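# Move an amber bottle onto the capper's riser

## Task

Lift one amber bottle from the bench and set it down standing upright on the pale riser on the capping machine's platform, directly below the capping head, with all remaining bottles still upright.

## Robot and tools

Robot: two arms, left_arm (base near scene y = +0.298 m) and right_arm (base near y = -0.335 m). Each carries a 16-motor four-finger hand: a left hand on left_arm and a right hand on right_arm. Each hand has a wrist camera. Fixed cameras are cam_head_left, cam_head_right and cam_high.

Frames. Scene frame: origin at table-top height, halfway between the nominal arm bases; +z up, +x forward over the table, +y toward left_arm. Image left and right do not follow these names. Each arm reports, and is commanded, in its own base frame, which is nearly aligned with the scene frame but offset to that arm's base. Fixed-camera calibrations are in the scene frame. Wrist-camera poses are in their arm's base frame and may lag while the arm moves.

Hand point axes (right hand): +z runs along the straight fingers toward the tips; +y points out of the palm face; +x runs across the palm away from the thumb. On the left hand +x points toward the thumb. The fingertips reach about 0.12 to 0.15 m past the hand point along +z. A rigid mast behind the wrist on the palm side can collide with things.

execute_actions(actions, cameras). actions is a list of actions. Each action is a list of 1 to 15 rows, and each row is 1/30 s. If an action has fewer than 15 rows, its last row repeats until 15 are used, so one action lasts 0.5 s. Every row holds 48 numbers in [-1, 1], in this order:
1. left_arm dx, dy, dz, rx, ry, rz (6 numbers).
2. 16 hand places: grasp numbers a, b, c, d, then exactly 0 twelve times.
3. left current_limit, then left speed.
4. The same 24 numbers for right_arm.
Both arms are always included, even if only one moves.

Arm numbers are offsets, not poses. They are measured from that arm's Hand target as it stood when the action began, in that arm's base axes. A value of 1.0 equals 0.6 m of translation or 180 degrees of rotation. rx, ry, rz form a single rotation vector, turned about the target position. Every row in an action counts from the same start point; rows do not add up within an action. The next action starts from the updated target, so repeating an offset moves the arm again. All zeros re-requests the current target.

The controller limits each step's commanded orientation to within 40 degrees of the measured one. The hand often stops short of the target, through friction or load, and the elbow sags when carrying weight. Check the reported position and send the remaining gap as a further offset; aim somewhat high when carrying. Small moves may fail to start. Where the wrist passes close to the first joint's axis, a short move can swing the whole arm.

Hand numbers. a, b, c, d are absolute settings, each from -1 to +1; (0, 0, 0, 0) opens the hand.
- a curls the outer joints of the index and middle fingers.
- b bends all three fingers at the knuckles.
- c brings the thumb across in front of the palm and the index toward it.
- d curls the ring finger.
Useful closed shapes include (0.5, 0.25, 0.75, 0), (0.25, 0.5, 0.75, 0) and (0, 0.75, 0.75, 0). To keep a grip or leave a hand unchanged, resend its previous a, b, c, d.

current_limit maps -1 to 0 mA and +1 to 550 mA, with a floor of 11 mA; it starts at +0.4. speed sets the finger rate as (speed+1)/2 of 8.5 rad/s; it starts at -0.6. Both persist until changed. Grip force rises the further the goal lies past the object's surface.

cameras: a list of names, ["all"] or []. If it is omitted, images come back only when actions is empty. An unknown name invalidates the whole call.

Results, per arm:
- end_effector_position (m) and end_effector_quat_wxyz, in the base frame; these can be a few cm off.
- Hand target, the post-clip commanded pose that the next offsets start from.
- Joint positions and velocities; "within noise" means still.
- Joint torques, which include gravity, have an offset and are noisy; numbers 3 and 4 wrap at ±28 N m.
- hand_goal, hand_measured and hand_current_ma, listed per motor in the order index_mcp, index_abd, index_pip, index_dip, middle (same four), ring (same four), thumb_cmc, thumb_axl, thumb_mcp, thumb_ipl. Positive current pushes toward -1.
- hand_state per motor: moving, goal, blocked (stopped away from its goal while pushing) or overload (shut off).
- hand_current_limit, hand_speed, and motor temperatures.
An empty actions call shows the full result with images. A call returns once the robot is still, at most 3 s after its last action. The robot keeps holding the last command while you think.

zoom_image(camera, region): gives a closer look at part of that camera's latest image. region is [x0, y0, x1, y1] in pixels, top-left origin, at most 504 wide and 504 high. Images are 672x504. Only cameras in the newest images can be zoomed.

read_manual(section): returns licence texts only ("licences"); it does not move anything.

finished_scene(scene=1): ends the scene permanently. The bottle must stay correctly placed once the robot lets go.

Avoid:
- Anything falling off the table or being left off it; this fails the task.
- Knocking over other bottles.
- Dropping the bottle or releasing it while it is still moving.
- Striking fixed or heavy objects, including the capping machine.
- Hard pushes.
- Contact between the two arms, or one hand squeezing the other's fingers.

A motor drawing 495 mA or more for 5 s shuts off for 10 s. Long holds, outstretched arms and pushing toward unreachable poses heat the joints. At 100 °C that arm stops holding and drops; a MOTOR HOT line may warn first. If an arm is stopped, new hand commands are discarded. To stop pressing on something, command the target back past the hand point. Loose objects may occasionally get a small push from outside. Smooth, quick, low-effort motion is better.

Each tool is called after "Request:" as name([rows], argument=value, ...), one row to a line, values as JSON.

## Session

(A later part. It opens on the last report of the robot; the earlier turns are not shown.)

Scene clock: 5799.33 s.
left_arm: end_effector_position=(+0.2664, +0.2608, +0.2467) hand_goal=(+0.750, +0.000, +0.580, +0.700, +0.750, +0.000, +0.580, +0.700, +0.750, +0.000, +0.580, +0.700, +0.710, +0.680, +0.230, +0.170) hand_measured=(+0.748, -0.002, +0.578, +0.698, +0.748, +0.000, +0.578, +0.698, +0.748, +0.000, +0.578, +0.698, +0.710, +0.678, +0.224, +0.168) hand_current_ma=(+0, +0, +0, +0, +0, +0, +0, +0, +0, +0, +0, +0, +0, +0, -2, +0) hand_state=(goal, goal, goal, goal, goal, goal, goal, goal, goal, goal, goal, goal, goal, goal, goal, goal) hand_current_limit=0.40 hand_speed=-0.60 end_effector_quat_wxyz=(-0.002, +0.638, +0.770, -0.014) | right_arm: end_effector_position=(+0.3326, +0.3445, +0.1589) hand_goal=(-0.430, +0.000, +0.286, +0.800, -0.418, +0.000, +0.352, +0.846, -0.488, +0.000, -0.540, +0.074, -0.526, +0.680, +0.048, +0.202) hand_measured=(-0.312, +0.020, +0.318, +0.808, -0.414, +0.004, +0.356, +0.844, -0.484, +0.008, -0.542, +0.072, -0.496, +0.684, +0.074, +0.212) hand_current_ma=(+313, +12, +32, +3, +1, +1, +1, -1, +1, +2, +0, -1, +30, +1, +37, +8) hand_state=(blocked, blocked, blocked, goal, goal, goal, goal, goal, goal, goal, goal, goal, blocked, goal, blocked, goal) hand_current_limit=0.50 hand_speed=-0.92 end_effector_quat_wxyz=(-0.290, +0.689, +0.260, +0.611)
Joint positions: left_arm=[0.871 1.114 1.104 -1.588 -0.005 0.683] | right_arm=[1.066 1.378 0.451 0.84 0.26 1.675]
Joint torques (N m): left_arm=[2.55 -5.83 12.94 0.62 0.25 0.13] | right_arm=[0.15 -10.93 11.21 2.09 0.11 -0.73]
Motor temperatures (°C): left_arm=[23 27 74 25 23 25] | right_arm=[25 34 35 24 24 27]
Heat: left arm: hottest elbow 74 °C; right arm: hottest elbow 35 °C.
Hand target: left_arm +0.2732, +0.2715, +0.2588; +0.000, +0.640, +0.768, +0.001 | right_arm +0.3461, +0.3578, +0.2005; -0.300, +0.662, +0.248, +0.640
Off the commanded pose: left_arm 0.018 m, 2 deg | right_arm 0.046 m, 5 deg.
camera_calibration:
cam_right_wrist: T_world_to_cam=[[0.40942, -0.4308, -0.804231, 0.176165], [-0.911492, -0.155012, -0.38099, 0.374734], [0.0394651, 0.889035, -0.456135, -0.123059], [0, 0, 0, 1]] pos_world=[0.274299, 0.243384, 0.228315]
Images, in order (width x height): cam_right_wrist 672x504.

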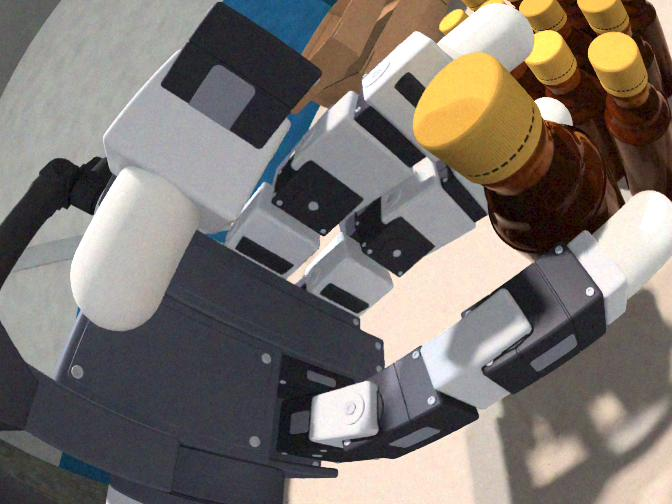

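Request:
execute_actions([
  [[0,0,0,0,0,0,0,0,0,0,0,0,0,0,0,0,0,0,0,0,0,0,0.4,-0.6,0,0,0.025,0,0,0,0.05,0.74,0.73,0.7,0,0,0,0,0,0,0,0,0,0,0,0,0.5,-0.92]],
  [[0,0,0,0,0,0,0,0,0,0,0,0,0,0,0,0,0,0,0,0,0,0,0.4,-0.6,0,0,0.03,0,0,0,0.05,0.74,0.73,0.7,0,0,0,0,0,0,0,0,0,0,0,0,0.5,-0.92]],
  [[0,0,0,0,0,0,0,0,0,0,0,0,0,0,0,0,0,0,0,0,0,0,0.4,-0.6,0,0,0.03,0,0,0,0.05,0.74,0.73,0.7,0,0,0,0,0,0,0,0,0,0,0,0,0.5,-0.92]],
  [[0,0,0,0,0,0,0,0,0,0,0,0,0,0,0,0,0,0,0,0,0,0,0.4,-0.6,0,0,0.03,0.004,-0.004,0,0.05,0.74,0.73,0.7,0,0,0,0,0,0,0,0,0,0,0,0,0.5,-0.92]],
  [[0,0,0,0,0,0,0,0,0,0,0,0,0,0,0,0,0,0,0,0,0,0,0.4,-0.6,0,0,0.03,0.004,-0.004,0,0.05,0.74,0.73,0.7,0,0,0,0,0,0,0,0,0,0,0,0,0.5,-0.92]],
], cameras=["cam_right_wrist","cam_high"])

Scene clock: 5816.03 s.
left_arm: end_effector_position=(+0.2664, +0.2608, +0.2467) hand_goal=(+0.750, +0.000, +0.580, +0.700, +0.750, +0.000, +0.580, +0.700, +0.750, +0.000, +0.580, +0.700, +0.710, +0.680, +0.230, +0.170) hand_measured=(+0.748, -0.002, +0.578, +0.698, +0.748, +0.000, +0.578, +0.698, +0.748, +0.000, +0.578, +0.698, +0.710, +0.678, +0.224, +0.168) hand_current_ma=(+0, +0, +0, +0, +0, +0, +0, +0, +0, +0, +0, +0, +0, +0, -2, +0) hand_state=(goal, goal, goal, goal, goal, goal, goal, goal, goal, goal, goal, goal, goal, goal, goal, goal) hand_current_limit=0.40 hand_speed=-0.60 end_effector_quat_wxyz=(-0.002, +0.638, +0.770, -0.014) | right_arm: end_effector_position=(+0.3344, +0.3468, +0.2350) hand_goal=(-0.430, +0.000, +0.286, +0.800, -0.418, +0.000, +0.352, +0.846, -0.488, +0.000, -0.540, +0.074, -0.526, +0.680, +0.048, +0.202) hand_measured=(-0.312, +0.020, +0.318, +0.808, -0.414, +0.004, +0.356, +0.844, -0.484, +0.008, -0.542, +0.072, -0.496, +0.684, +0.074, +0.212) hand_current_ma=(+313, +12, +32, +3, +1, +1, +1, -1, +1, +2, +0, -1, +30, +1, +37, +8) hand_state=(blocked, blocked, blocked, goal, goal, goal, goal, goal, goal, goal, goal, goal, blocked, goal, blocked, goal) hand_current_limit=0.50 hand_speed=-0.92 end_effector_quat_wxyz=(-0.296, +0.681, +0.254, +0.619)
Joint positions: left_arm=[0.871 1.114 1.104 -1.588 -0.005 0.683] | right_arm=[1.066 1.178 0.543 0.575 0.262 1.675]
Joint torques (N m): left_arm=[2.55 -5.71 12.96 0.61 0.25 0.13] | right_arm=[0.32 -9.99 13.94 2.13 0.07 -0.84]
Motor temperatures (°C): left_arm=[23 27 74 25 23 25] | right_arm=[25 34 36 24 24 27]
Heat: left arm: hottest elbow 74 °C; right arm: hottest elbow 36 °C.
Hand target: left_arm +0.2732, +0.2715, +0.2588; +0.000, +0.640, +0.768, +0.001 | right_arm +0.3462, +0.3578, +0.2874; -0.305, +0.650, +0.243, +0.652
Off the commanded pose: left_arm 0.018 m, 2 deg | right_arm 0.055 m, 5 deg.
camera_calibration:
cam_right_wrist: T_world_to_cam=[[0.418923, -0.412856, -0.808736, 0.229232], [-0.906769, -0.143431, -0.396482, 0.403602], [0.0476925, 0.899432, -0.434452, -0.101909], [0, 0, 0, 1]] pos_world=[0.274804, 0.24419, 0.301135]
Images, in order (width x height): cam_high 672x504, cam_right_wrist 672x504.

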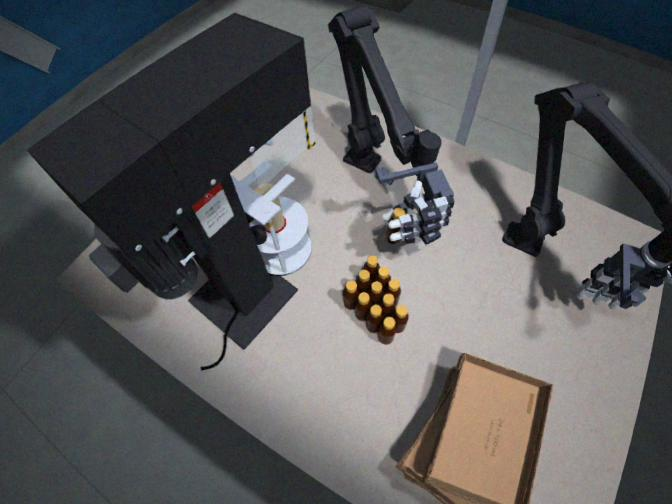

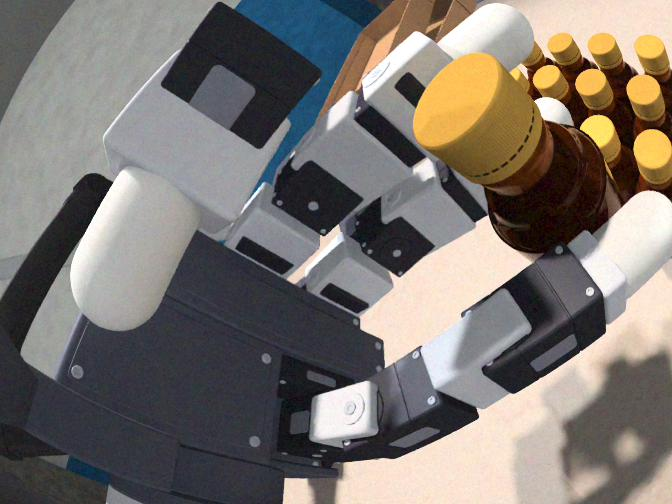

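Request:
execute_actions([
  [[0,0,0,0,0,0,0,0,0,0,0,0,0,0,0,0,0,0,0,0,0,0,0.4,-0.6,0,0,0.035,0,0,0,0.05,0.74,0.73,0.7,0,0,0,0,0,0,0,0,0,0,0,0,0.5,-0.92]],
  [[0,0,0,0,0,0,0,0,0,0,0,0,0,0,0,0,0,0,0,0,0,0,0.4,-0.6,0,0,0.04,0,0,0,0.05,0.74,0.73,0.7,0,0,0,0,0,0,0,0,0,0,0,0,0.5,-0.92]],
  [[0,0,0,0,0,0,0,0,0,0,0,0,0,0,0,0,0,0,0,0,0,0,0.4,-0.6,0,0,0.04,0,0,0,0.05,0.74,0.73,0.7,0,0,0,0,0,0,0,0,0,0,0,0,0.5,-0.92]],
  [[0,0,0,0,0,0,0,0,0,0,0,0,0,0,0,0,0,0,0,0,0,0,0.4,-0.6,0,-0.01,0.04,0,0,0,0.05,0.74,0.73,0.7,0,0,0,0,0,0,0,0,0,0,0,0,0.5,-0.92]],
  [[0,0,0,0,0,0,0,0,0,0,0,0,0,0,0,0,0,0,0,0,0,0,0.4,-0.6,0,-0.02,0.04,0,0,0,0.05,0.74,0.73,0.7,0,0,0,0,0,0,0,0,0,0,0,0,0.5,-0.92]],
], cameras=["cam_right_wrist","cam_high"])

Scene clock: 5905.10 s.
left_arm: end_effector_position=(+0.2664, +0.2608, +0.2467) hand_goal=(+0.750, +0.000, +0.580, +0.700, +0.750, +0.000, +0.580, +0.700, +0.750, +0.000, +0.580, +0.700, +0.710, +0.680, +0.230, +0.170) hand_measured=(+0.748, -0.002, +0.578, +0.698, +0.748, +0.000, +0.578, +0.698, +0.748, +0.000, +0.578, +0.698, +0.710, +0.678, +0.224, +0.168) hand_current_ma=(+0, +0, +0, +0, +0, +0, +0, +0, +0, +0, +0, +0, +0, +0, -2, +0) hand_state=(goal, goal, goal, goal, goal, goal, goal, goal, goal, goal, goal, goal, goal, goal, goal, goal) hand_current_limit=0.40 hand_speed=-0.60 end_effector_quat_wxyz=(-0.002, +0.638, +0.770, -0.014) | right_arm: end_effector_position=(+0.3380, +0.3370, +0.3447) hand_goal=(-0.430, +0.000, +0.286, +0.800, -0.418, +0.000, +0.352, +0.846, -0.488, +0.000, -0.540, +0.074, -0.526, +0.680, +0.048, +0.202) hand_measured=(-0.314, +0.020, +0.318, +0.808, -0.414, +0.004, +0.356, +0.844, -0.484, +0.008, -0.542, +0.072, -0.496, +0.684, +0.074, +0.212) hand_current_ma=(+312, +13, +32, +3, +1, +1, +1, -1, +1, +2, +0, -1, +31, +1, +37, +8) hand_state=(blocked, blocked, blocked, goal, goal, goal, goal, goal, goal, goal, goal, goal, blocked, goal, blocked, goal) hand_current_limit=0.50 hand_speed=-0.92 end_effector_quat_wxyz=(-0.295, +0.683, +0.254, +0.618)
Joint positions: left_arm=[0.871 1.114 1.104 -1.588 -0.005 0.683] | right_arm=[1.041 0.989 0.74 0.185 0.239 1.675]
Joint torques (N m): left_arm=[2.49 -5.77 12.96 0.62 0.25 0.13] | right_arm=[0.03 -8.53 15.97 2.18 -0.07 -0.82]
Motor temperatures (°C): left_arm=[23 27 74 25 23 25] | right_arm=[25 34 44 24 24 28]
Heat: left arm: hottest elbow 74 °C; right arm: hottest elbow 44 °C.
Hand target: left_arm +0.2732, +0.2715, +0.2588; +0.000, +0.640, +0.768, +0.001 | right_arm +0.3460, +0.3399, +0.4045; -0.305, +0.650, +0.244, +0.652
Off the commanded pose: left_arm 0.018 m, 2 deg | right_arm 0.060 m, 6 deg.
camera_calibration:
cam_right_wrist: T_world_to_cam=[[0.416217, -0.414881, -0.809097, 0.314136], [-0.908019, -0.143082, -0.393737, 0.448371], [0.0475868, 0.898555, -0.436273, -0.044635], [0, 0, 0, 1]] pos_world=[0.278505, 0.23459, 0.411234]
Images, in order (width x height): cam_high 672x504, cam_right_wrist 672x504.

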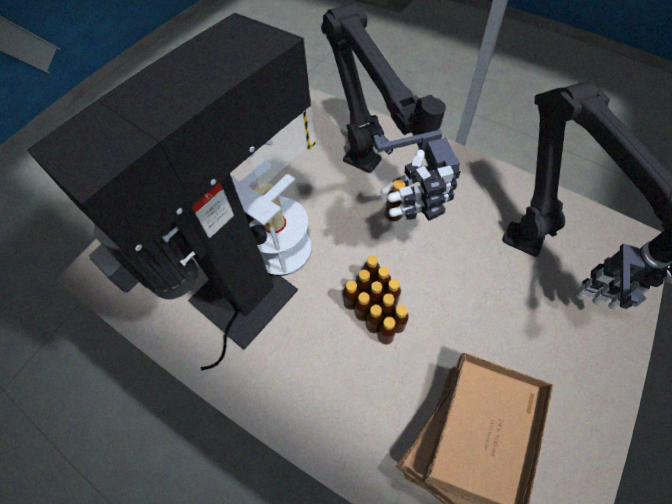

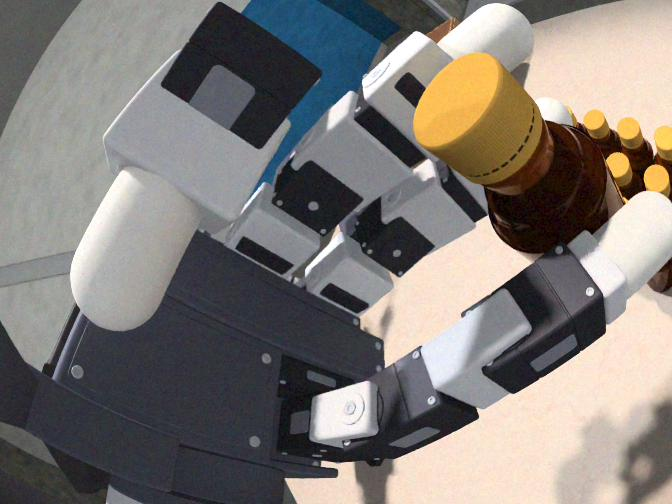

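Request:
execute_actions([
  [[0,0,0,0,0,0,0,0,0,0,0,0,0,0,0,0,0,0,0,0,0,0,0.4,-0.6,0,-0.04,0.025,0,0,0.008,0.05,0.74,0.73,0.7,0,0,0,0,0,0,0,0,0,0,0,0,0.5,-0.92]],
  [[0,0,0,0,0,0,0,0,0,0,0,0,0,0,0,0,0,0,0,0,0,0,0.4,-0.6,0,-0.045,0.025,0,0,0.01,0.05,0.74,0.73,0.7,0,0,0,0,0,0,0,0,0,0,0,0,0.5,-0.92]],
  [[0,0,0,0,0,0,0,0,0,0,0,0,0,0,0,0,0,0,0,0,0,0,0.4,-0.6,0,-0.05,0.02,0,0,0.01,0.05,0.74,0.73,0.7,0,0,0,0,0,0,0,0,0,0,0,0,0.5,-0.92]],
  [[0,0,0,0,0,0,0,0,0,0,0,0,0,0,0,0,0,0,0,0,0,0,0.4,-0.6,0,-0.05,0,0,0,0.01,0.05,0.74,0.73,0.7,0,0,0,0,0,0,0,0,0,0,0,0,0.5,-0.92]],
], cameras=["cam_high"])

Scene clock: 5917.83 s.
left_arm: end_effector_position=(+0.2664, +0.2608, +0.2467) hand_goal=(+0.750, +0.000, +0.580, +0.700, +0.750, +0.000, +0.580, +0.700, +0.750, +0.000, +0.580, +0.700, +0.710, +0.680, +0.230, +0.170) hand_measured=(+0.748, -0.002, +0.578, +0.698, +0.748, +0.000, +0.578, +0.698, +0.748, +0.000, +0.578, +0.698, +0.710, +0.678, +0.224, +0.168) hand_current_ma=(+0, +0, +0, +0, +0, +0, +0, +0, +0, +0, +0, +0, +0, +0, -2, +0) hand_state=(goal, goal, goal, goal, goal, goal, goal, goal, goal, goal, goal, goal, goal, goal, goal, goal) hand_current_limit=0.40 hand_speed=-0.60 end_effector_quat_wxyz=(-0.002, +0.638, +0.770, -0.014) | right_arm: end_effector_position=(+0.3450, +0.2340, +0.4009) hand_goal=(-0.430, +0.000, +0.286, +0.800, -0.418, +0.000, +0.352, +0.846, -0.488, +0.000, -0.540, +0.074, -0.526, +0.680, +0.048, +0.202) hand_measured=(-0.318, +0.022, +0.320, +0.808, -0.416, +0.004, +0.354, +0.844, -0.486, +0.008, -0.542, +0.072, -0.490, +0.686, +0.078, +0.214) hand_current_ma=(+291, +15, +37, +4, +0, +1, +1, -1, +1, +2, +0, -1, +42, +2, +44, +10) hand_state=(blocked, blocked, blocked, goal, goal, goal, goal, goal, goal, goal, goal, goal, blocked, goal, blocked, goal) hand_current_limit=0.50 hand_speed=-0.92 end_effector_quat_wxyz=(-0.345, +0.663, +0.282, +0.601)
Joint positions: left_arm=[0.871 1.114 1.104 -1.588 -0.005 0.683] | right_arm=[0.695 0.69 0.74 -0.09 -0.228 1.68]
Joint torques (N m): left_arm=[2.61 -5.66 12.94 0.62 0.25 0.13] | right_arm=[0.26 -4.54 14.58 2.43 -0.11 -0.72]
Motor temperatures (°C): left_arm=[23 27 74 25 23 25] | right_arm=[25 33 43 24 24 28]
Heat: left arm: hottest elbow 74 °C; right arm: hottest elbow 43 °C.
Hand target: left_arm +0.2732, +0.2715, +0.2588; +0.000, +0.640, +0.768, +0.001 | right_arm +0.3460, +0.2289, +0.4465; -0.344, +0.634, +0.282, +0.632
Off the commanded pose: left_arm 0.018 m, 2 deg | right_arm 0.046 m, 5 deg.
Images, in order (width x height): cam_high 672x504.

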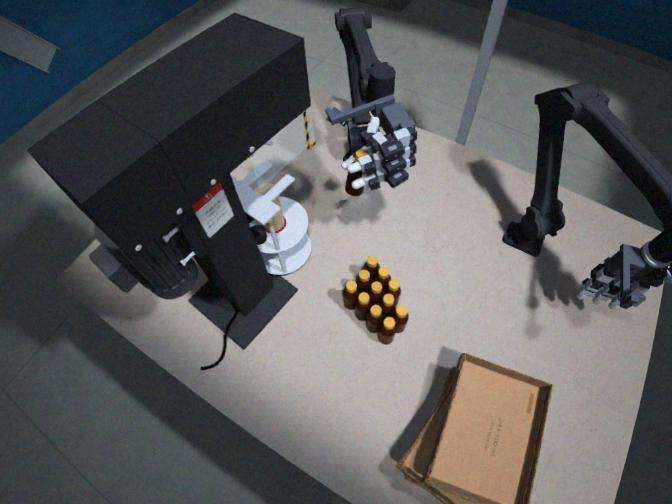

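Request:
execute_actions([
  [[0,0,0,0,0,0,0,0,0,0,0,0,0,0,0,0,0,0,0,0,0,0,0.4,-0.6,0,-0.05,-0.01,0,0,0.013,0.05,0.74,0.73,0.7,0,0,0,0,0,0,0,0,0,0,0,0,0.5,-0.92]],
  [[0,0,0,0,0,0,0,0,0,0,0,0,0,0,0,0,0,0,0,0,0,0,0.4,-0.6,0,-0.05,-0.01,0,0,0.013,0.05,0.74,0.73,0.7,0,0,0,0,0,0,0,0,0,0,0,0,0.5,-0.92]],
  [[0,0,0,0,0,0,0,0,0,0,0,0,0,0,0,0,0,0,0,0,0,0,0.4,-0.6,0,-0.05,0,0,0,0.013,0.05,0.74,0.73,0.7,0,0,0,0,0,0,0,0,0,0,0,0,0.5,-0.92]],
  [[0,0,0,0,0,0,0,0,0,0,0,0,0,0,0,0,0,0,0,0,0,0,0.4,-0.6,0,-0.05,0,0,0,0.013,0.05,0.74,0.73,0.7,0,0,0,0,0,0,0,0,0,0,0,0,0.5,-0.92]],
], cameras=["cam_high","cam_head_right"])

Scene clock: 5931.93 s.
left_arm: end_effector_position=(+0.2664, +0.2608, +0.2467) hand_goal=(+0.750, +0.000, +0.580, +0.700, +0.750, +0.000, +0.580, +0.700, +0.750, +0.000, +0.580, +0.700, +0.710, +0.680, +0.230, +0.170) hand_measured=(+0.748, -0.002, +0.578, +0.698, +0.748, +0.000, +0.578, +0.698, +0.748, +0.000, +0.578, +0.698, +0.710, +0.678, +0.224, +0.168) hand_current_ma=(+0, +0, +0, +0, +0, +0, +0, +0, +0, +0, +0, +0, +0, +0, -2, +0) hand_state=(goal, goal, goal, goal, goal, goal, goal, goal, goal, goal, goal, goal, goal, goal, goal, goal) hand_current_limit=0.40 hand_speed=-0.60 end_effector_quat_wxyz=(-0.002, +0.638, +0.770, -0.014) | right_arm: end_effector_position=(+0.3471, +0.1123, +0.4110) hand_goal=(-0.430, +0.000, +0.286, +0.800, -0.418, +0.000, +0.352, +0.846, -0.488, +0.000, -0.540, +0.074, -0.526, +0.680, +0.048, +0.202) hand_measured=(-0.324, +0.022, +0.322, +0.808, -0.416, +0.004, +0.354, +0.844, -0.486, +0.008, -0.542, +0.072, -0.486, +0.686, +0.080, +0.214) hand_current_ma=(+267, +15, +39, +4, +0, +1, +0, -1, +0, +2, +0, -1, +48, +3, +51, +11) hand_state=(blocked, blocked, blocked, goal, goal, goal, goal, goal, goal, goal, goal, goal, blocked, goal, blocked, goal) hand_current_limit=0.50 hand_speed=-0.92 end_effector_quat_wxyz=(-0.413, +0.632, +0.315, +0.576)
Joint positions: left_arm=[0.871 1.114 1.104 -1.588 -0.005 0.683] | right_arm=[-0.018 0.58 0.714 -0.126 -1.103 1.737]
Joint torques (N m): left_arm=[2.55 -5.77 12.94 0.62 0.25 0.14] | right_arm=[0.09 -2.96 10.78 3.44 -0.13 -0.72]
Motor temperatures (°C): left_arm=[23 27 74 25 23 25] | right_arm=[25 33 43 24 24 28]
Heat: left arm: hottest elbow 74 °C; right arm: hottest elbow 43 °C.
Hand target: left_arm +0.2732, +0.2715, +0.2588; +0.000, +0.640, +0.768, +0.001 | right_arm +0.3460, +0.1088, +0.4344; -0.394, +0.609, +0.333, +0.602
Off the commanded pose: left_arm 0.018 m, 2 deg | right_arm 0.024 m, 5 deg.
Images, in order (width x height): cam_head_right 672x504, cam_high 672x504.

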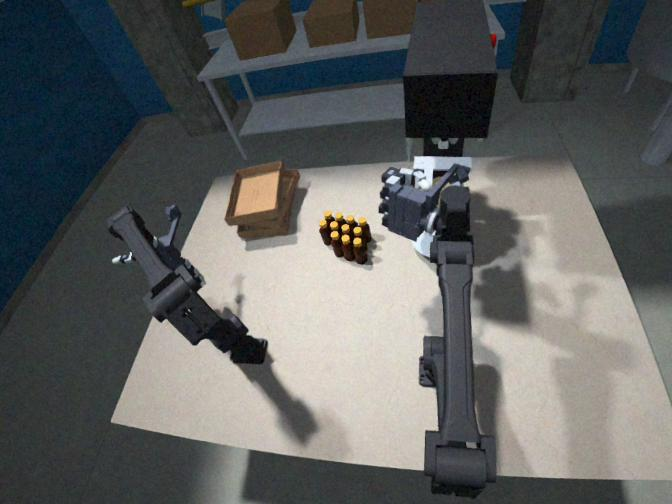

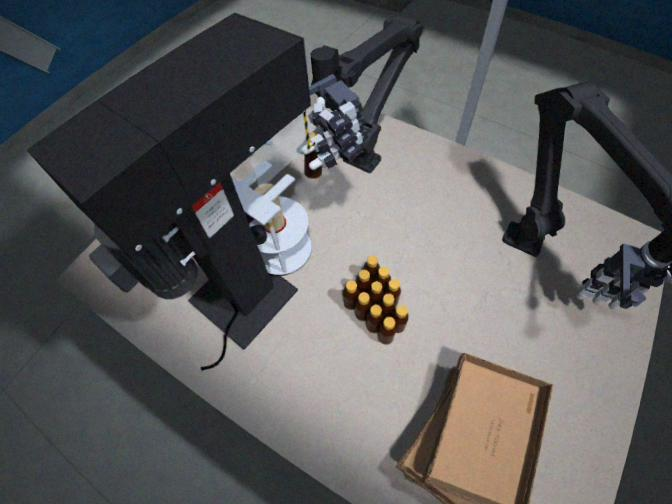

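Request:
zoom_image(camera="cam_high", region=[250, 60, 390, 200])

Request:
zoom_image(camera="cam_head_right", region=[360, 100, 520, 270])

Scaled by 3.600 from the camera's 672x504 image, which has a finer 960x720 frame.

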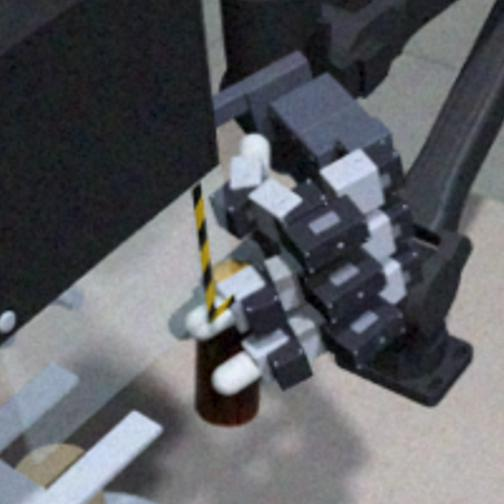

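Scaled by 2.965 from the camera's 672x504 image, which has a finer 960x720 frame.

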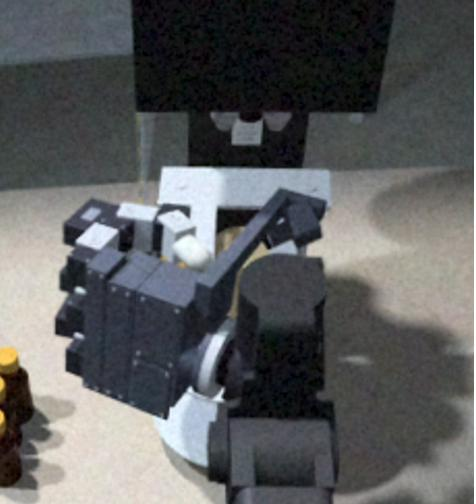

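Request:
execute_actions([
  [[0,0,0,0,0,0,0,0,0,0,0,0,0,0,0,0,0,0,0,0,0,0,0.4,-0.6,0,-0.035,-0.017,-0.009,-0.007,0.007,0.05,0.74,0.73,0.7,0,0,0,0,0,0,0,0,0,0,0,0,0.5,-0.92]],
  [[0,0,0,0,0,0,0,0,0,0,0,0,0,0,0,0,0,0,0,0,0,0,0.4,-0.6,0,-0.035,-0.017,-0.009,-0.007,0.007,0.05,0.74,0.73,0.7,0,0,0,0,0,0,0,0,0,0,0,0,0.5,-0.92]],
  [[0,0,0,0,0,0,0,0,0,0,0,0,0,0,0,0,0,0,0,0,0,0,0.4,-0.6,0,-0.03,0,-0.009,-0.007,0.006,0.05,0.74,0.73,0.7,0,0,0,0,0,0,0,0,0,0,0,0,0.5,-0.92]],
], cameras=["cam_high","cam_head_right","cam_head_left"])

Request:
zoom_image(camera="cam_high", region=[230, 70, 370, 210])

Request:
zoom_image(camera="cam_head_right", region=[360, 100, 520, 270])

Request:
zoom_image(camera="cam_head_left", region=[380, 100, 580, 300])

Scene clock: 5963.17 s.
left_arm: end_effector_position=(+0.2664, +0.2608, +0.2467) hand_goal=(+0.750, +0.000, +0.580, +0.700, +0.750, +0.000, +0.580, +0.700, +0.750, +0.000, +0.580, +0.700, +0.710, +0.680, +0.230, +0.170) hand_measured=(+0.748, -0.002, +0.578, +0.698, +0.748, +0.000, +0.578, +0.698, +0.748, +0.000, +0.578, +0.698, +0.710, +0.678, +0.224, +0.168) hand_current_ma=(+0, +0, +0, +0, +0, +0, +0, +0, +0, +0, +0, +0, +0, +0, -2, +0) hand_state=(goal, goal, goal, goal, goal, goal, goal, goal, goal, goal, goal, goal, goal, goal, goal, goal) hand_current_limit=0.40 hand_speed=-0.60 end_effector_quat_wxyz=(-0.002, +0.638, +0.770, -0.014) | right_arm: end_effector_position=(+0.3435, +0.0520, +0.3925) hand_goal=(-0.430, +0.000, +0.286, +0.800, -0.418, +0.000, +0.352, +0.846, -0.488, +0.000, -0.540, +0.074, -0.526, +0.680, +0.048, +0.202) hand_measured=(-0.324, +0.022, +0.322, +0.808, -0.418, +0.004, +0.354, +0.844, -0.486, +0.008, -0.542, +0.072, -0.486, +0.686, +0.080, +0.214) hand_current_ma=(+265, +15, +39, +4, +0, +1, +0, -1, +0, +2, +0, -1, +48, +3, +51, +11) hand_state=(blocked, blocked, blocked, goal, goal, goal, goal, goal, goal, goal, goal, goal, blocked, goal, blocked, goal) hand_current_limit=0.50 hand_speed=-0.92 end_effector_quat_wxyz=(-0.404, +0.608, +0.364, +0.579)
Joint positions: left_arm=[0.871 1.114 1.104 -1.588 -0.005 0.683] | right_arm=[-0.349 0.622 0.673 -0.104 -1.497 1.587]
Joint torques (N m): left_arm=[2.55 -5.77 12.94 0.62 0.25 0.13] | right_arm=[0.26 -2.14 11.73 2.26 -0.22 -0.95]
Motor temperatures (°C): left_arm=[23 27 74 25 23 25] | right_arm=[25 32 40 24 24 28]
Heat: left arm: hottest elbow 74 °C; right arm: hottest elbow 40 °C.
Hand target: left_arm +0.2732, +0.2715, +0.2588; +0.000, +0.640, +0.768, +0.001 | right_arm +0.3461, +0.0489, +0.4140; -0.375, +0.595, +0.390, +0.595
Off the commanded pose: left_arm 0.018 m, 2 deg | right_arm 0.022 m, 5 deg.
Images, in order (width x height): cam_head_left 672x504, cam_head_right 672x504, cam_high 672x504.

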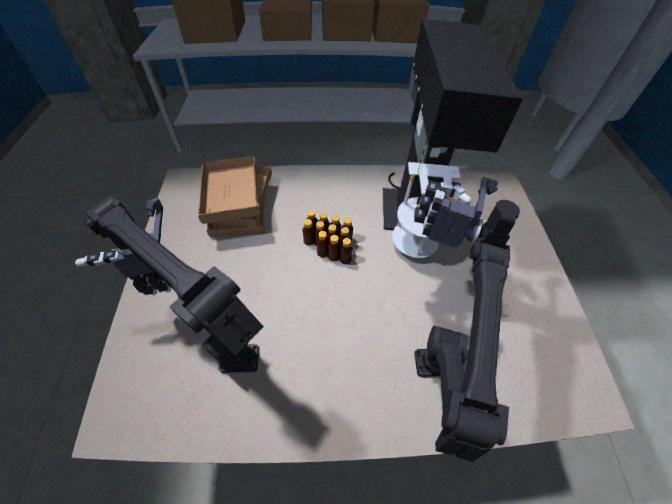

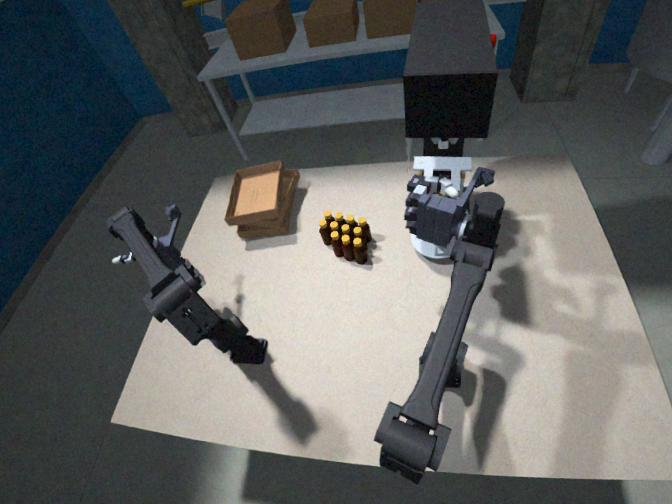

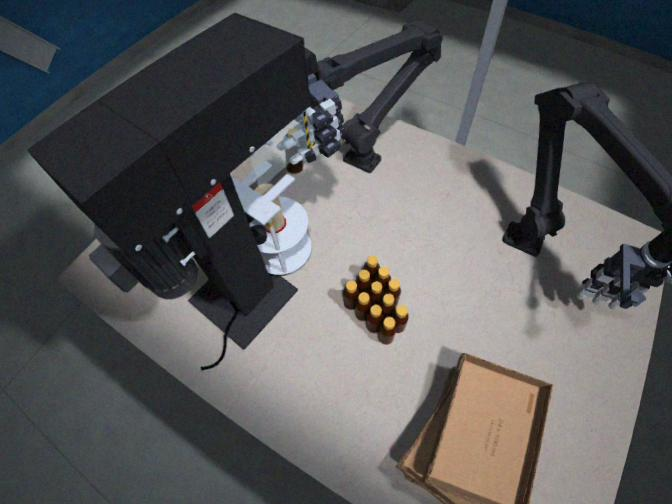

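Scaled by 3.600 from the camera's 672x504 image, which has a finer 960x720 frame.

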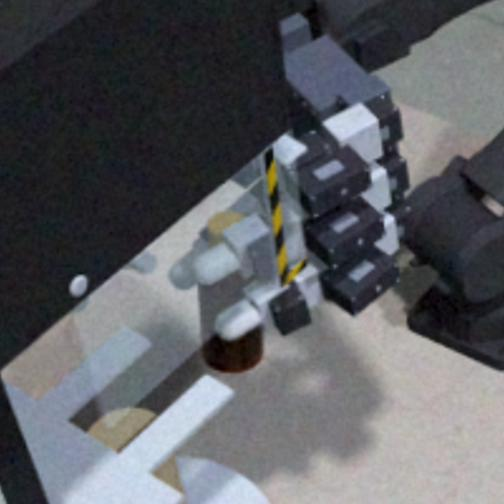

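Scaled by 2.965 from the camera's 672x504 image, which has a finer 960x720 frame.

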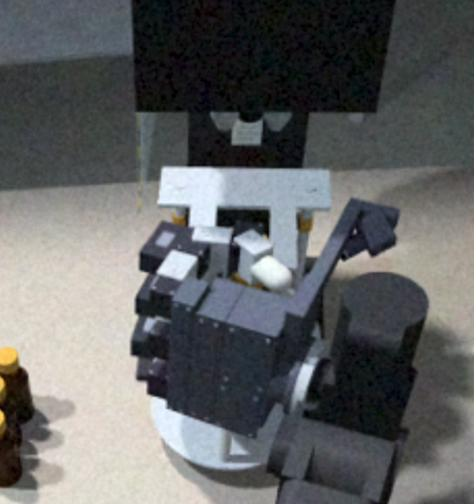

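Scaled by 2.520 from the camera's 672x504 image, which has a finer 960x720 frame.

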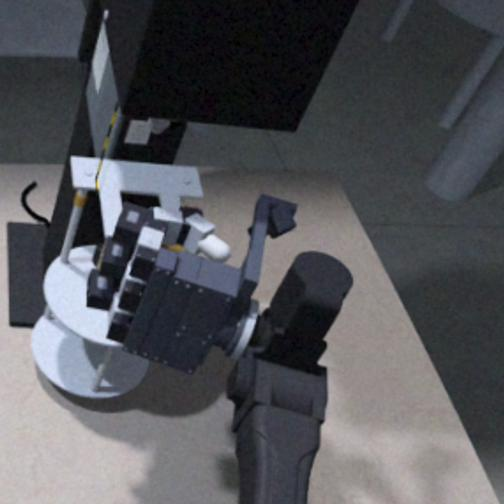

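Request:
zoom_image(camera="cam_high", region=[220, 140, 330, 250])

Request:
zoom_image(camera="cam_head_left", region=[390, 140, 490, 260])

Scaled by 4.582 from the camera's 672x504 image, which has a finer 960x720 frame.

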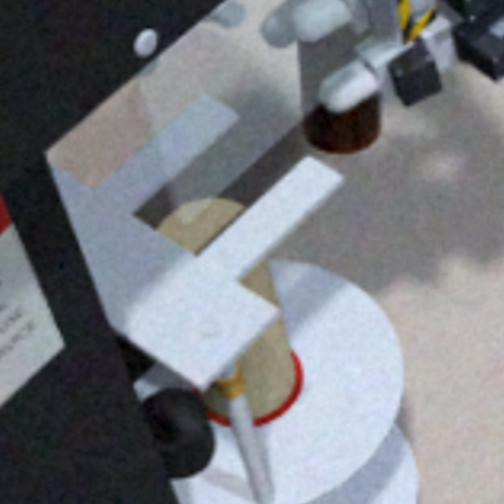

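Scaled by 4.200 from the camera's 672x504 image, which has a finer 960x720 frame.

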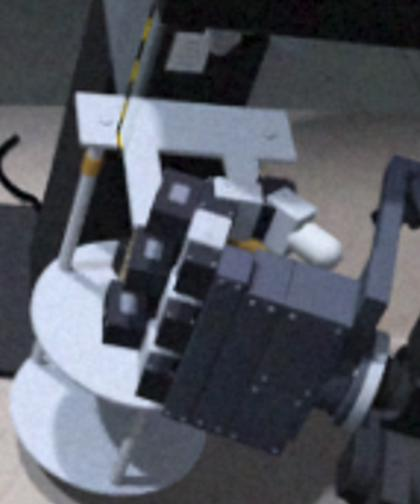

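Request:
execute_actions(actions=[], cameras=["cam_right_wrist"])

Scene clock: 6098.33 s.
left_arm: end_effector_position=(+0.2664, +0.2608, +0.2467) hand_goal=(+0.750, +0.000, +0.580, +0.700, +0.750, +0.000, +0.580, +0.700, +0.750, +0.000, +0.580, +0.700, +0.710, +0.680, +0.230, +0.170) hand_measured=(+0.748, -0.002, +0.578, +0.698, +0.748, +0.000, +0.578, +0.698, +0.748, +0.000, +0.578, +0.698, +0.710, +0.678, +0.224, +0.168) hand_current_ma=(+0, +0, +0, +0, +0, +0, +0, +0, +0, +0, +0, +0, +0, +0, -2, +0) hand_state=(goal, goal, goal, goal, goal, goal, goal, goal, goal, goal, goal, goal, goal, goal, goal, goal) hand_current_limit=0.40 hand_speed=-0.60 end_effector_quat_wxyz=(-0.002, +0.638, +0.770, -0.014) | right_arm: end_effector_position=(+0.3436, +0.0520, +0.3926) hand_goal=(-0.430, +0.000, +0.286, +0.800, -0.418, +0.000, +0.352, +0.846, -0.488, +0.000, -0.540, +0.074, -0.526, +0.680, +0.048, +0.202) hand_measured=(-0.324, +0.022, +0.322, +0.808, -0.418, +0.004, +0.354, +0.844, -0.486, +0.008, -0.542, +0.072, -0.486, +0.686, +0.080, +0.214) hand_current_ma=(+265, +15, +39, +4, +0, +1, +0, -1, +0, +2, +0, -1, +48, +3, +51, +11) hand_state=(blocked, blocked, blocked, goal, goal, goal, goal, goal, goal, goal, goal, goal, blocked, goal, blocked, goal) hand_current_limit=0.50 hand_speed=-0.92 end_effector_quat_wxyz=(-0.403, +0.608, +0.364, +0.579)
Joint positions: left_arm=[0.871 1.114 1.104 -1.588 -0.005 0.683] | right_arm=[-0.349 0.622 0.673 -0.104 -1.497 1.586]
Joint velocities: within noise
Joint torques (N m): left_arm=[2.55 -5.77 12.96 0.64 0.25 0.13] | right_arm=[0.21 -2.14 11.77 2.18 -0.22 -0.92]
Motor temperatures (°C): left_arm=[23 27 74 25 23 25] | right_arm=[25 31 40 24 24 28]
Heat: left arm: hottest elbow 74 °C; right arm: hottest elbow 40 °C.
Hand target: left_arm +0.2732, +0.2715, +0.2588; +0.000, +0.640, +0.768, +0.001 | right_arm +0.3461, +0.0489, +0.4140; -0.375, +0.595, +0.390, +0.595
Off the commanded pose: left_arm 0.018 m, 2 deg | right_arm 0.022 m, 5 deg.
camera_calibration:
cam_right_wrist: T_world_to_cam=[[0.566881, -0.213515, -0.795649, 0.164728], [-0.787265, -0.424848, -0.446899, 0.425553], [-0.24261, 0.879725, -0.408931, 0.322037], [0, 0, 0, 1]] pos_world=[0.319771, -0.0673363, 0.452936]
Images, in order (width x height): cam_right_wrist 672x504.

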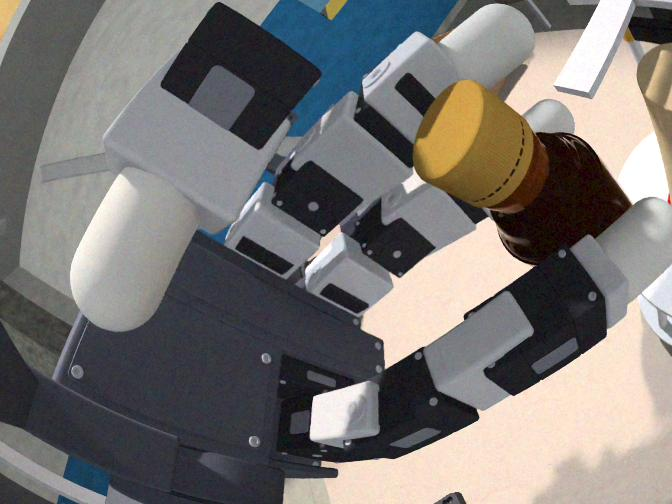

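Request:
zoom_image(camera="cam_right_wrist", region=[472, 0, 672, 340])

Scaled by 1.482 from the camera's 672x504 image, which has a finer 960x720 frame.

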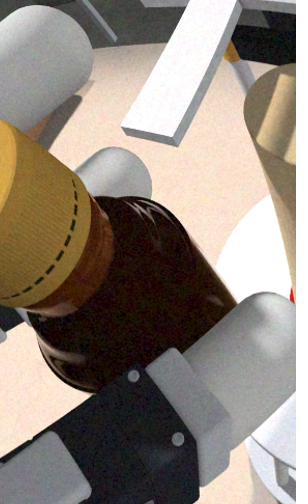

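Request:
execute_actions([
  [[0,0,0,0,0,0,0,0,0,0,0,0,0,0,0,0,0,0,0,0,0,0,0.4,-0.6,0,0,0.025,0.007,0.015,0,0.05,0.74,0.73,0.7,0,0,0,0,0,0,0,0,0,0,0,0,0.5,-0.92]],
  [[0,0,0,0,0,0,0,0,0,0,0,0,0,0,0,0,0,0,0,0,0,0,0.4,-0.6,0,0,0.025,0.007,0.015,0,0.05,0.74,0.73,0.7,0,0,0,0,0,0,0,0,0,0,0,0,0.5,-0.92]],
], cameras=["cam_right_wrist","cam_high","cam_head_left","cam_head_right"])

Request:
zoom_image(camera="cam_right_wrist", region=[472, 0, 672, 340])

Request:
zoom_image(camera="cam_high", region=[230, 70, 370, 210])

Scene clock: 6164.30 s.
left_arm: end_effector_position=(+0.2664, +0.2608, +0.2467) hand_goal=(+0.750, +0.000, +0.580, +0.700, +0.750, +0.000, +0.580, +0.700, +0.750, +0.000, +0.580, +0.700, +0.710, +0.680, +0.230, +0.170) hand_measured=(+0.748, -0.002, +0.578, +0.698, +0.748, +0.000, +0.578, +0.698, +0.748, +0.000, +0.578, +0.698, +0.710, +0.678, +0.224, +0.168) hand_current_ma=(+0, +0, +0, +0, +0, +0, +0, +0, +0, +0, +0, +0, +0, +0, -2, +0) hand_state=(goal, goal, goal, goal, goal, goal, goal, goal, goal, goal, goal, goal, goal, goal, goal, goal) hand_current_limit=0.40 hand_speed=-0.60 end_effector_quat_wxyz=(-0.002, +0.638, +0.770, -0.014) | right_arm: end_effector_position=(+0.3428, +0.0523, +0.3980) hand_goal=(-0.430, +0.000, +0.286, +0.800, -0.418, +0.000, +0.352, +0.846, -0.488, +0.000, -0.540, +0.074, -0.526, +0.680, +0.048, +0.202) hand_measured=(-0.324, +0.022, +0.322, +0.808, -0.418, +0.004, +0.354, +0.844, -0.486, +0.008, -0.542, +0.072, -0.486, +0.686, +0.080, +0.214) hand_current_ma=(+265, +15, +39, +4, +0, +1, +0, -1, +0, +2, +0, -1, +48, +3, +51, +11) hand_state=(blocked, blocked, blocked, goal, goal, goal, goal, goal, goal, goal, goal, goal, blocked, goal, blocked, goal) hand_current_limit=0.50 hand_speed=-0.92 end_effector_quat_wxyz=(-0.438, +0.629, +0.328, +0.552)
Joint positions: left_arm=[0.871 1.114 1.104 -1.588 -0.005 0.683] | right_arm=[-0.351 0.64 0.73 -0.194 -1.501 1.656]
Joint torques (N m): left_arm=[2.55 -5.77 12.96 0.64 0.25 0.13] | right_arm=[-0.03 -2.2 16.02 1.76 -0.27 -0.7]
Motor temperatures (°C): left_arm=[23 27 74 25 23 25] | right_arm=[25 31 40 24 24 28]
Heat: left arm: hottest elbow 74 °C; right arm: hottest elbow 40 °C.
Hand target: left_arm +0.2732, +0.2715, +0.2588; +0.000, +0.640, +0.768, +0.001 | right_arm +0.3461, +0.0489, +0.4442; -0.406, +0.614, +0.359, +0.574
Off the commanded pose: left_arm 0.018 m, 2 deg | right_arm 0.046 m, 6 deg.
camera_calibration:
cam_right_wrist: T_world_to_cam=[[0.474296, -0.173939, -0.863011, 0.226078], [-0.832564, -0.407247, -0.375483, 0.413646], [-0.286147, 0.896602, -0.337971, 0.309628], [0, 0, 0, 1]] pos_world=[0.325758, -0.0698333, 0.45507]
Images, in order (width x height): cam_head_left 672x504, cam_head_right 672x504, cam_high 672x504, cam_right_wrist 672x504.

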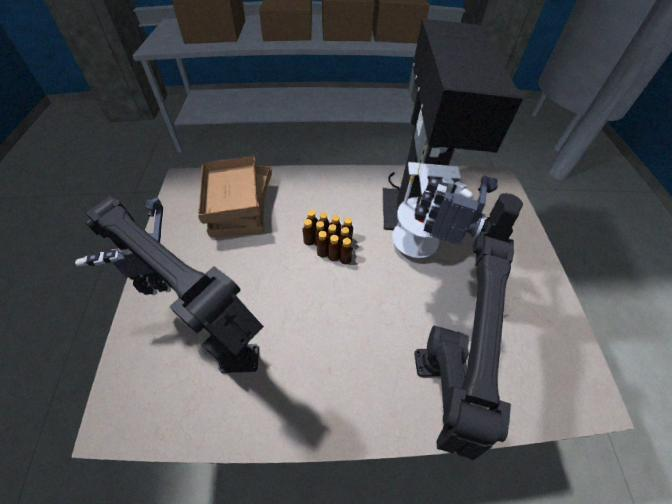

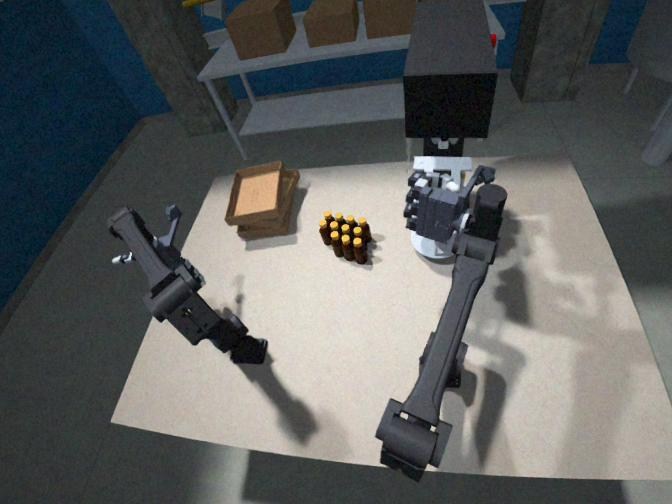

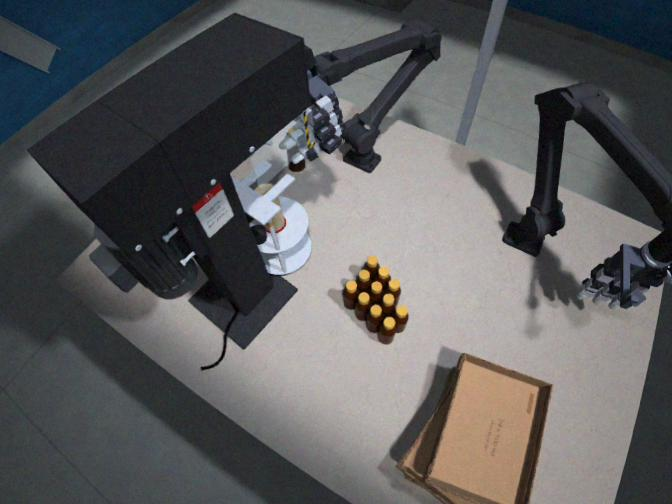

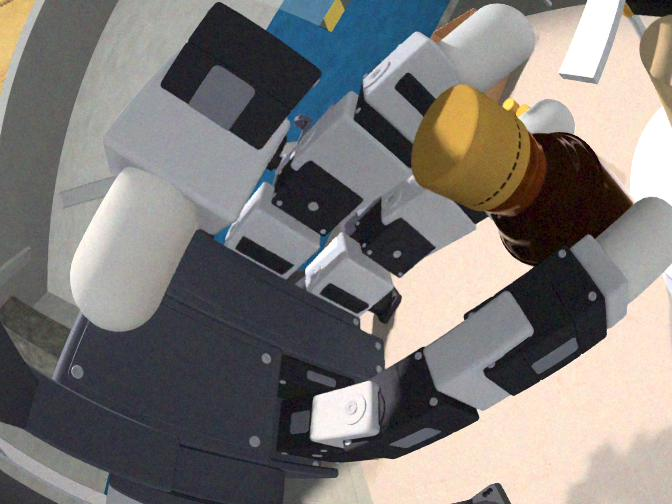

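Scaled by 1.482 from the camera's 672x504 image, which has a finer 960x720 frame.

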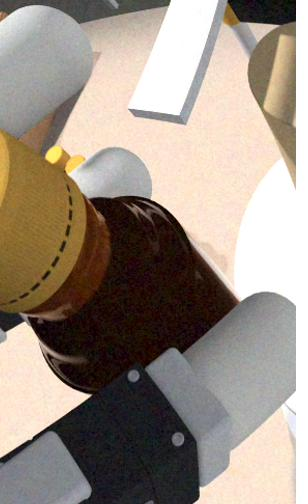

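Scaled by 3.600 from the camera's 672x504 image, which has a finer 960x720 frame.

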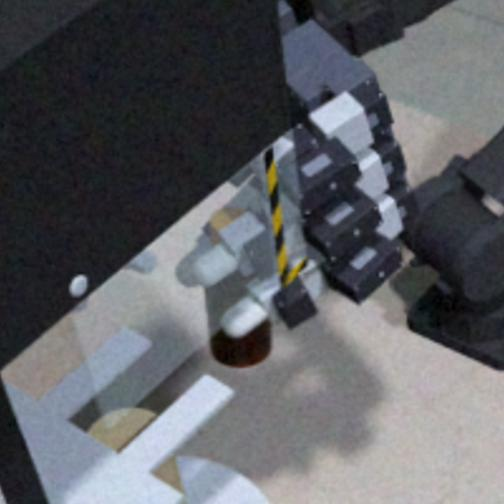

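Request:
execute_actions([
  [[0,0,0,0,0,0,0,0,0,0,0,0,0,0,0,0,0,0,0,0,0,0,0.4,-0.6,0.01,0,0.02,0,0,0,0.05,0.74,0.73,0.7,0,0,0,0,0,0,0,0,0,0,0,0,0.5,-0.92]],
  [[0,0,0,0,0,0,0,0,0,0,0,0,0,0,0,0,0,0,0,0,0,0,0.4,-0.6,0.01,0,0.02,0,0,0,0.05,0.74,0.73,0.7,0,0,0,0,0,0,0,0,0,0,0,0,0.5,-0.92]],
  [[0,0,0,0,0,0,0,0,0,0,0,0,0,0,0,0,0,0,0,0,0,0,0.4,-0.6,0.01,0,0.02,0,0,0,0.05,0.74,0.73,0.7,0,0,0,0,0,0,0,0,0,0,0,0,0.5,-0.92]],
], cameras=["cam_right_wrist","cam_high"])

Request:
zoom_image(camera="cam_right_wrist", region=[512, 0, 672, 240])

Request:
zoom_image(camera="cam_high", region=[230, 70, 370, 210])

Scene clock: 6205.13 s.
left_arm: end_effector_position=(+0.2664, +0.2608, +0.2467) hand_goal=(+0.750, +0.000, +0.580, +0.700, +0.750, +0.000, +0.580, +0.700, +0.750, +0.000, +0.580, +0.700, +0.710, +0.680, +0.230, +0.170) hand_measured=(+0.748, -0.002, +0.578, +0.698, +0.748, +0.000, +0.578, +0.698, +0.748, +0.000, +0.578, +0.698, +0.710, +0.678, +0.224, +0.168) hand_current_ma=(+0, +0, +0, +0, +0, +0, +0, +0, +0, +0, +0, +0, +0, +0, -2, +0) hand_state=(goal, goal, goal, goal, goal, goal, goal, goal, goal, goal, goal, goal, goal, goal, goal, goal) hand_current_limit=0.40 hand_speed=-0.60 end_effector_quat_wxyz=(-0.002, +0.638, +0.770, -0.014) | right_arm: end_effector_position=(+0.3610, +0.0453, +0.4312) hand_goal=(-0.430, +0.000, +0.286, +0.800, -0.418, +0.000, +0.352, +0.846, -0.488, +0.000, -0.540, +0.074, -0.526, +0.680, +0.048, +0.202) hand_measured=(-0.324, +0.022, +0.322, +0.808, -0.418, +0.004, +0.354, +0.844, -0.486, +0.008, -0.542, +0.072, -0.486, +0.686, +0.080, +0.214) hand_current_ma=(+265, +15, +39, +4, +0, +1, +0, -1, +0, +2, +0, -1, +48, +3, +51, +11) hand_state=(blocked, blocked, blocked, goal, goal, goal, goal, goal, goal, goal, goal, goal, blocked, goal, blocked, goal) hand_current_limit=0.50 hand_speed=-0.92 end_effector_quat_wxyz=(-0.438, +0.636, +0.318, +0.551)
Joint positions: left_arm=[0.871 1.114 1.104 -1.588 -0.005 0.683] | right_arm=[-0.346 0.709 0.848 -0.256 -1.48 1.663]
Joint torques (N m): left_arm=[2.55 -5.77 12.96 0.62 0.25 0.13] | right_arm=[1.44 -3.19 16.23 1.77 -0.18 -0.88]
Motor temperatures (°C): left_arm=[23 27 75 25 23 25] | right_arm=[25 31 44 24 24 28]
Heat: left arm: hottest elbow 75 °C; right arm: hottest elbow 44 °C.
Hand target: left_arm +0.2732, +0.2715, +0.2588; +0.000, +0.640, +0.768, +0.001 | right_arm +0.3641, +0.0487, +0.4802; -0.406, +0.614, +0.358, +0.575
Off the commanded pose: left_arm 0.018 m, 2 deg | right_arm 0.049 m, 7 deg.
camera_calibration:
cam_right_wrist: T_world_to_cam=[[0.455426, -0.177164, -0.872468, 0.255902], [-0.845765, -0.392086, -0.361869, 0.436627], [-0.277972, 0.902708, -0.328406, 0.324969], [0, 0, 0, 1]] pos_world=[0.343072, -0.0768199, 0.487989]
Images, in order (width x height): cam_high 672x504, cam_right_wrist 672x504.

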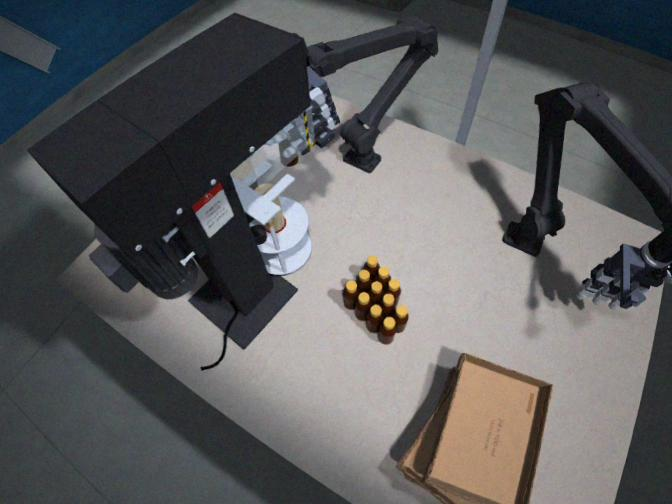

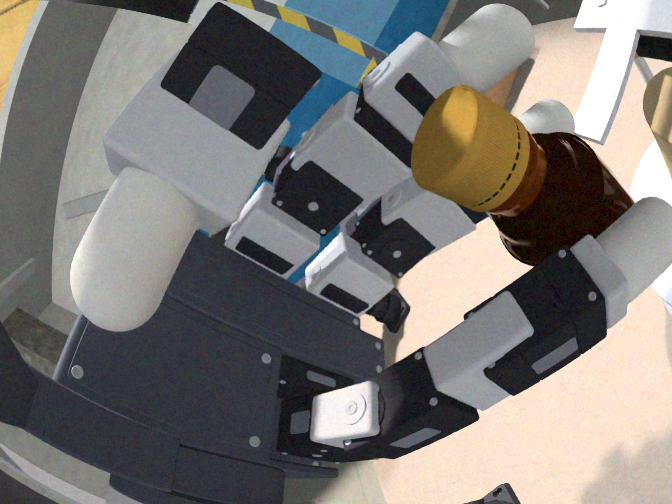

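Scaled by 2.100 from the camera's 672x504 image, which has a finer 960x720 frame.

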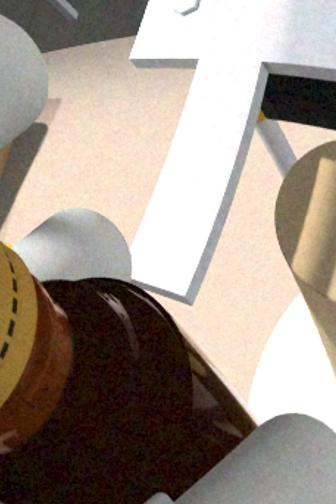

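Scaled by 3.600 from the camera's 672x504 image, which has a finer 960x720 frame.

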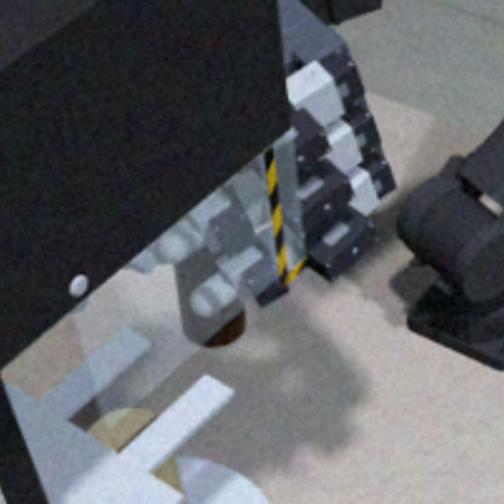

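Request:
zoom_image(camera="cam_right_wrist", region=[150, 0, 450, 220])

Request:
zoom_image(camera="cam_high", region=[280, 80, 350, 160])

Scaled by 1.680 from the camera's 672x504 image, which has a finer 960x720 frame.

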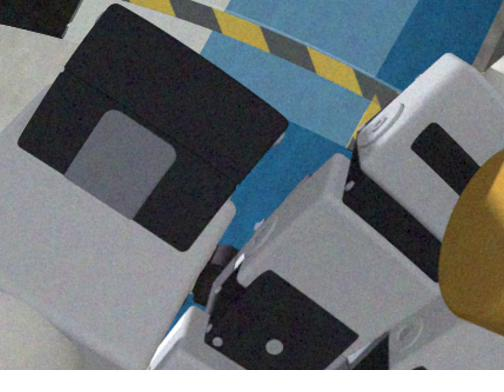

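Scaled by 6.300 from the camera's 672x504 image, which has a finer 960x720 frame.

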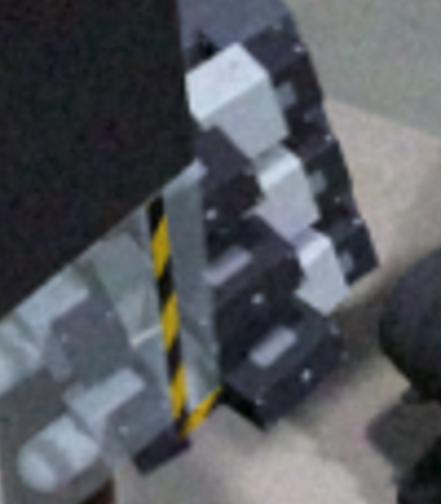

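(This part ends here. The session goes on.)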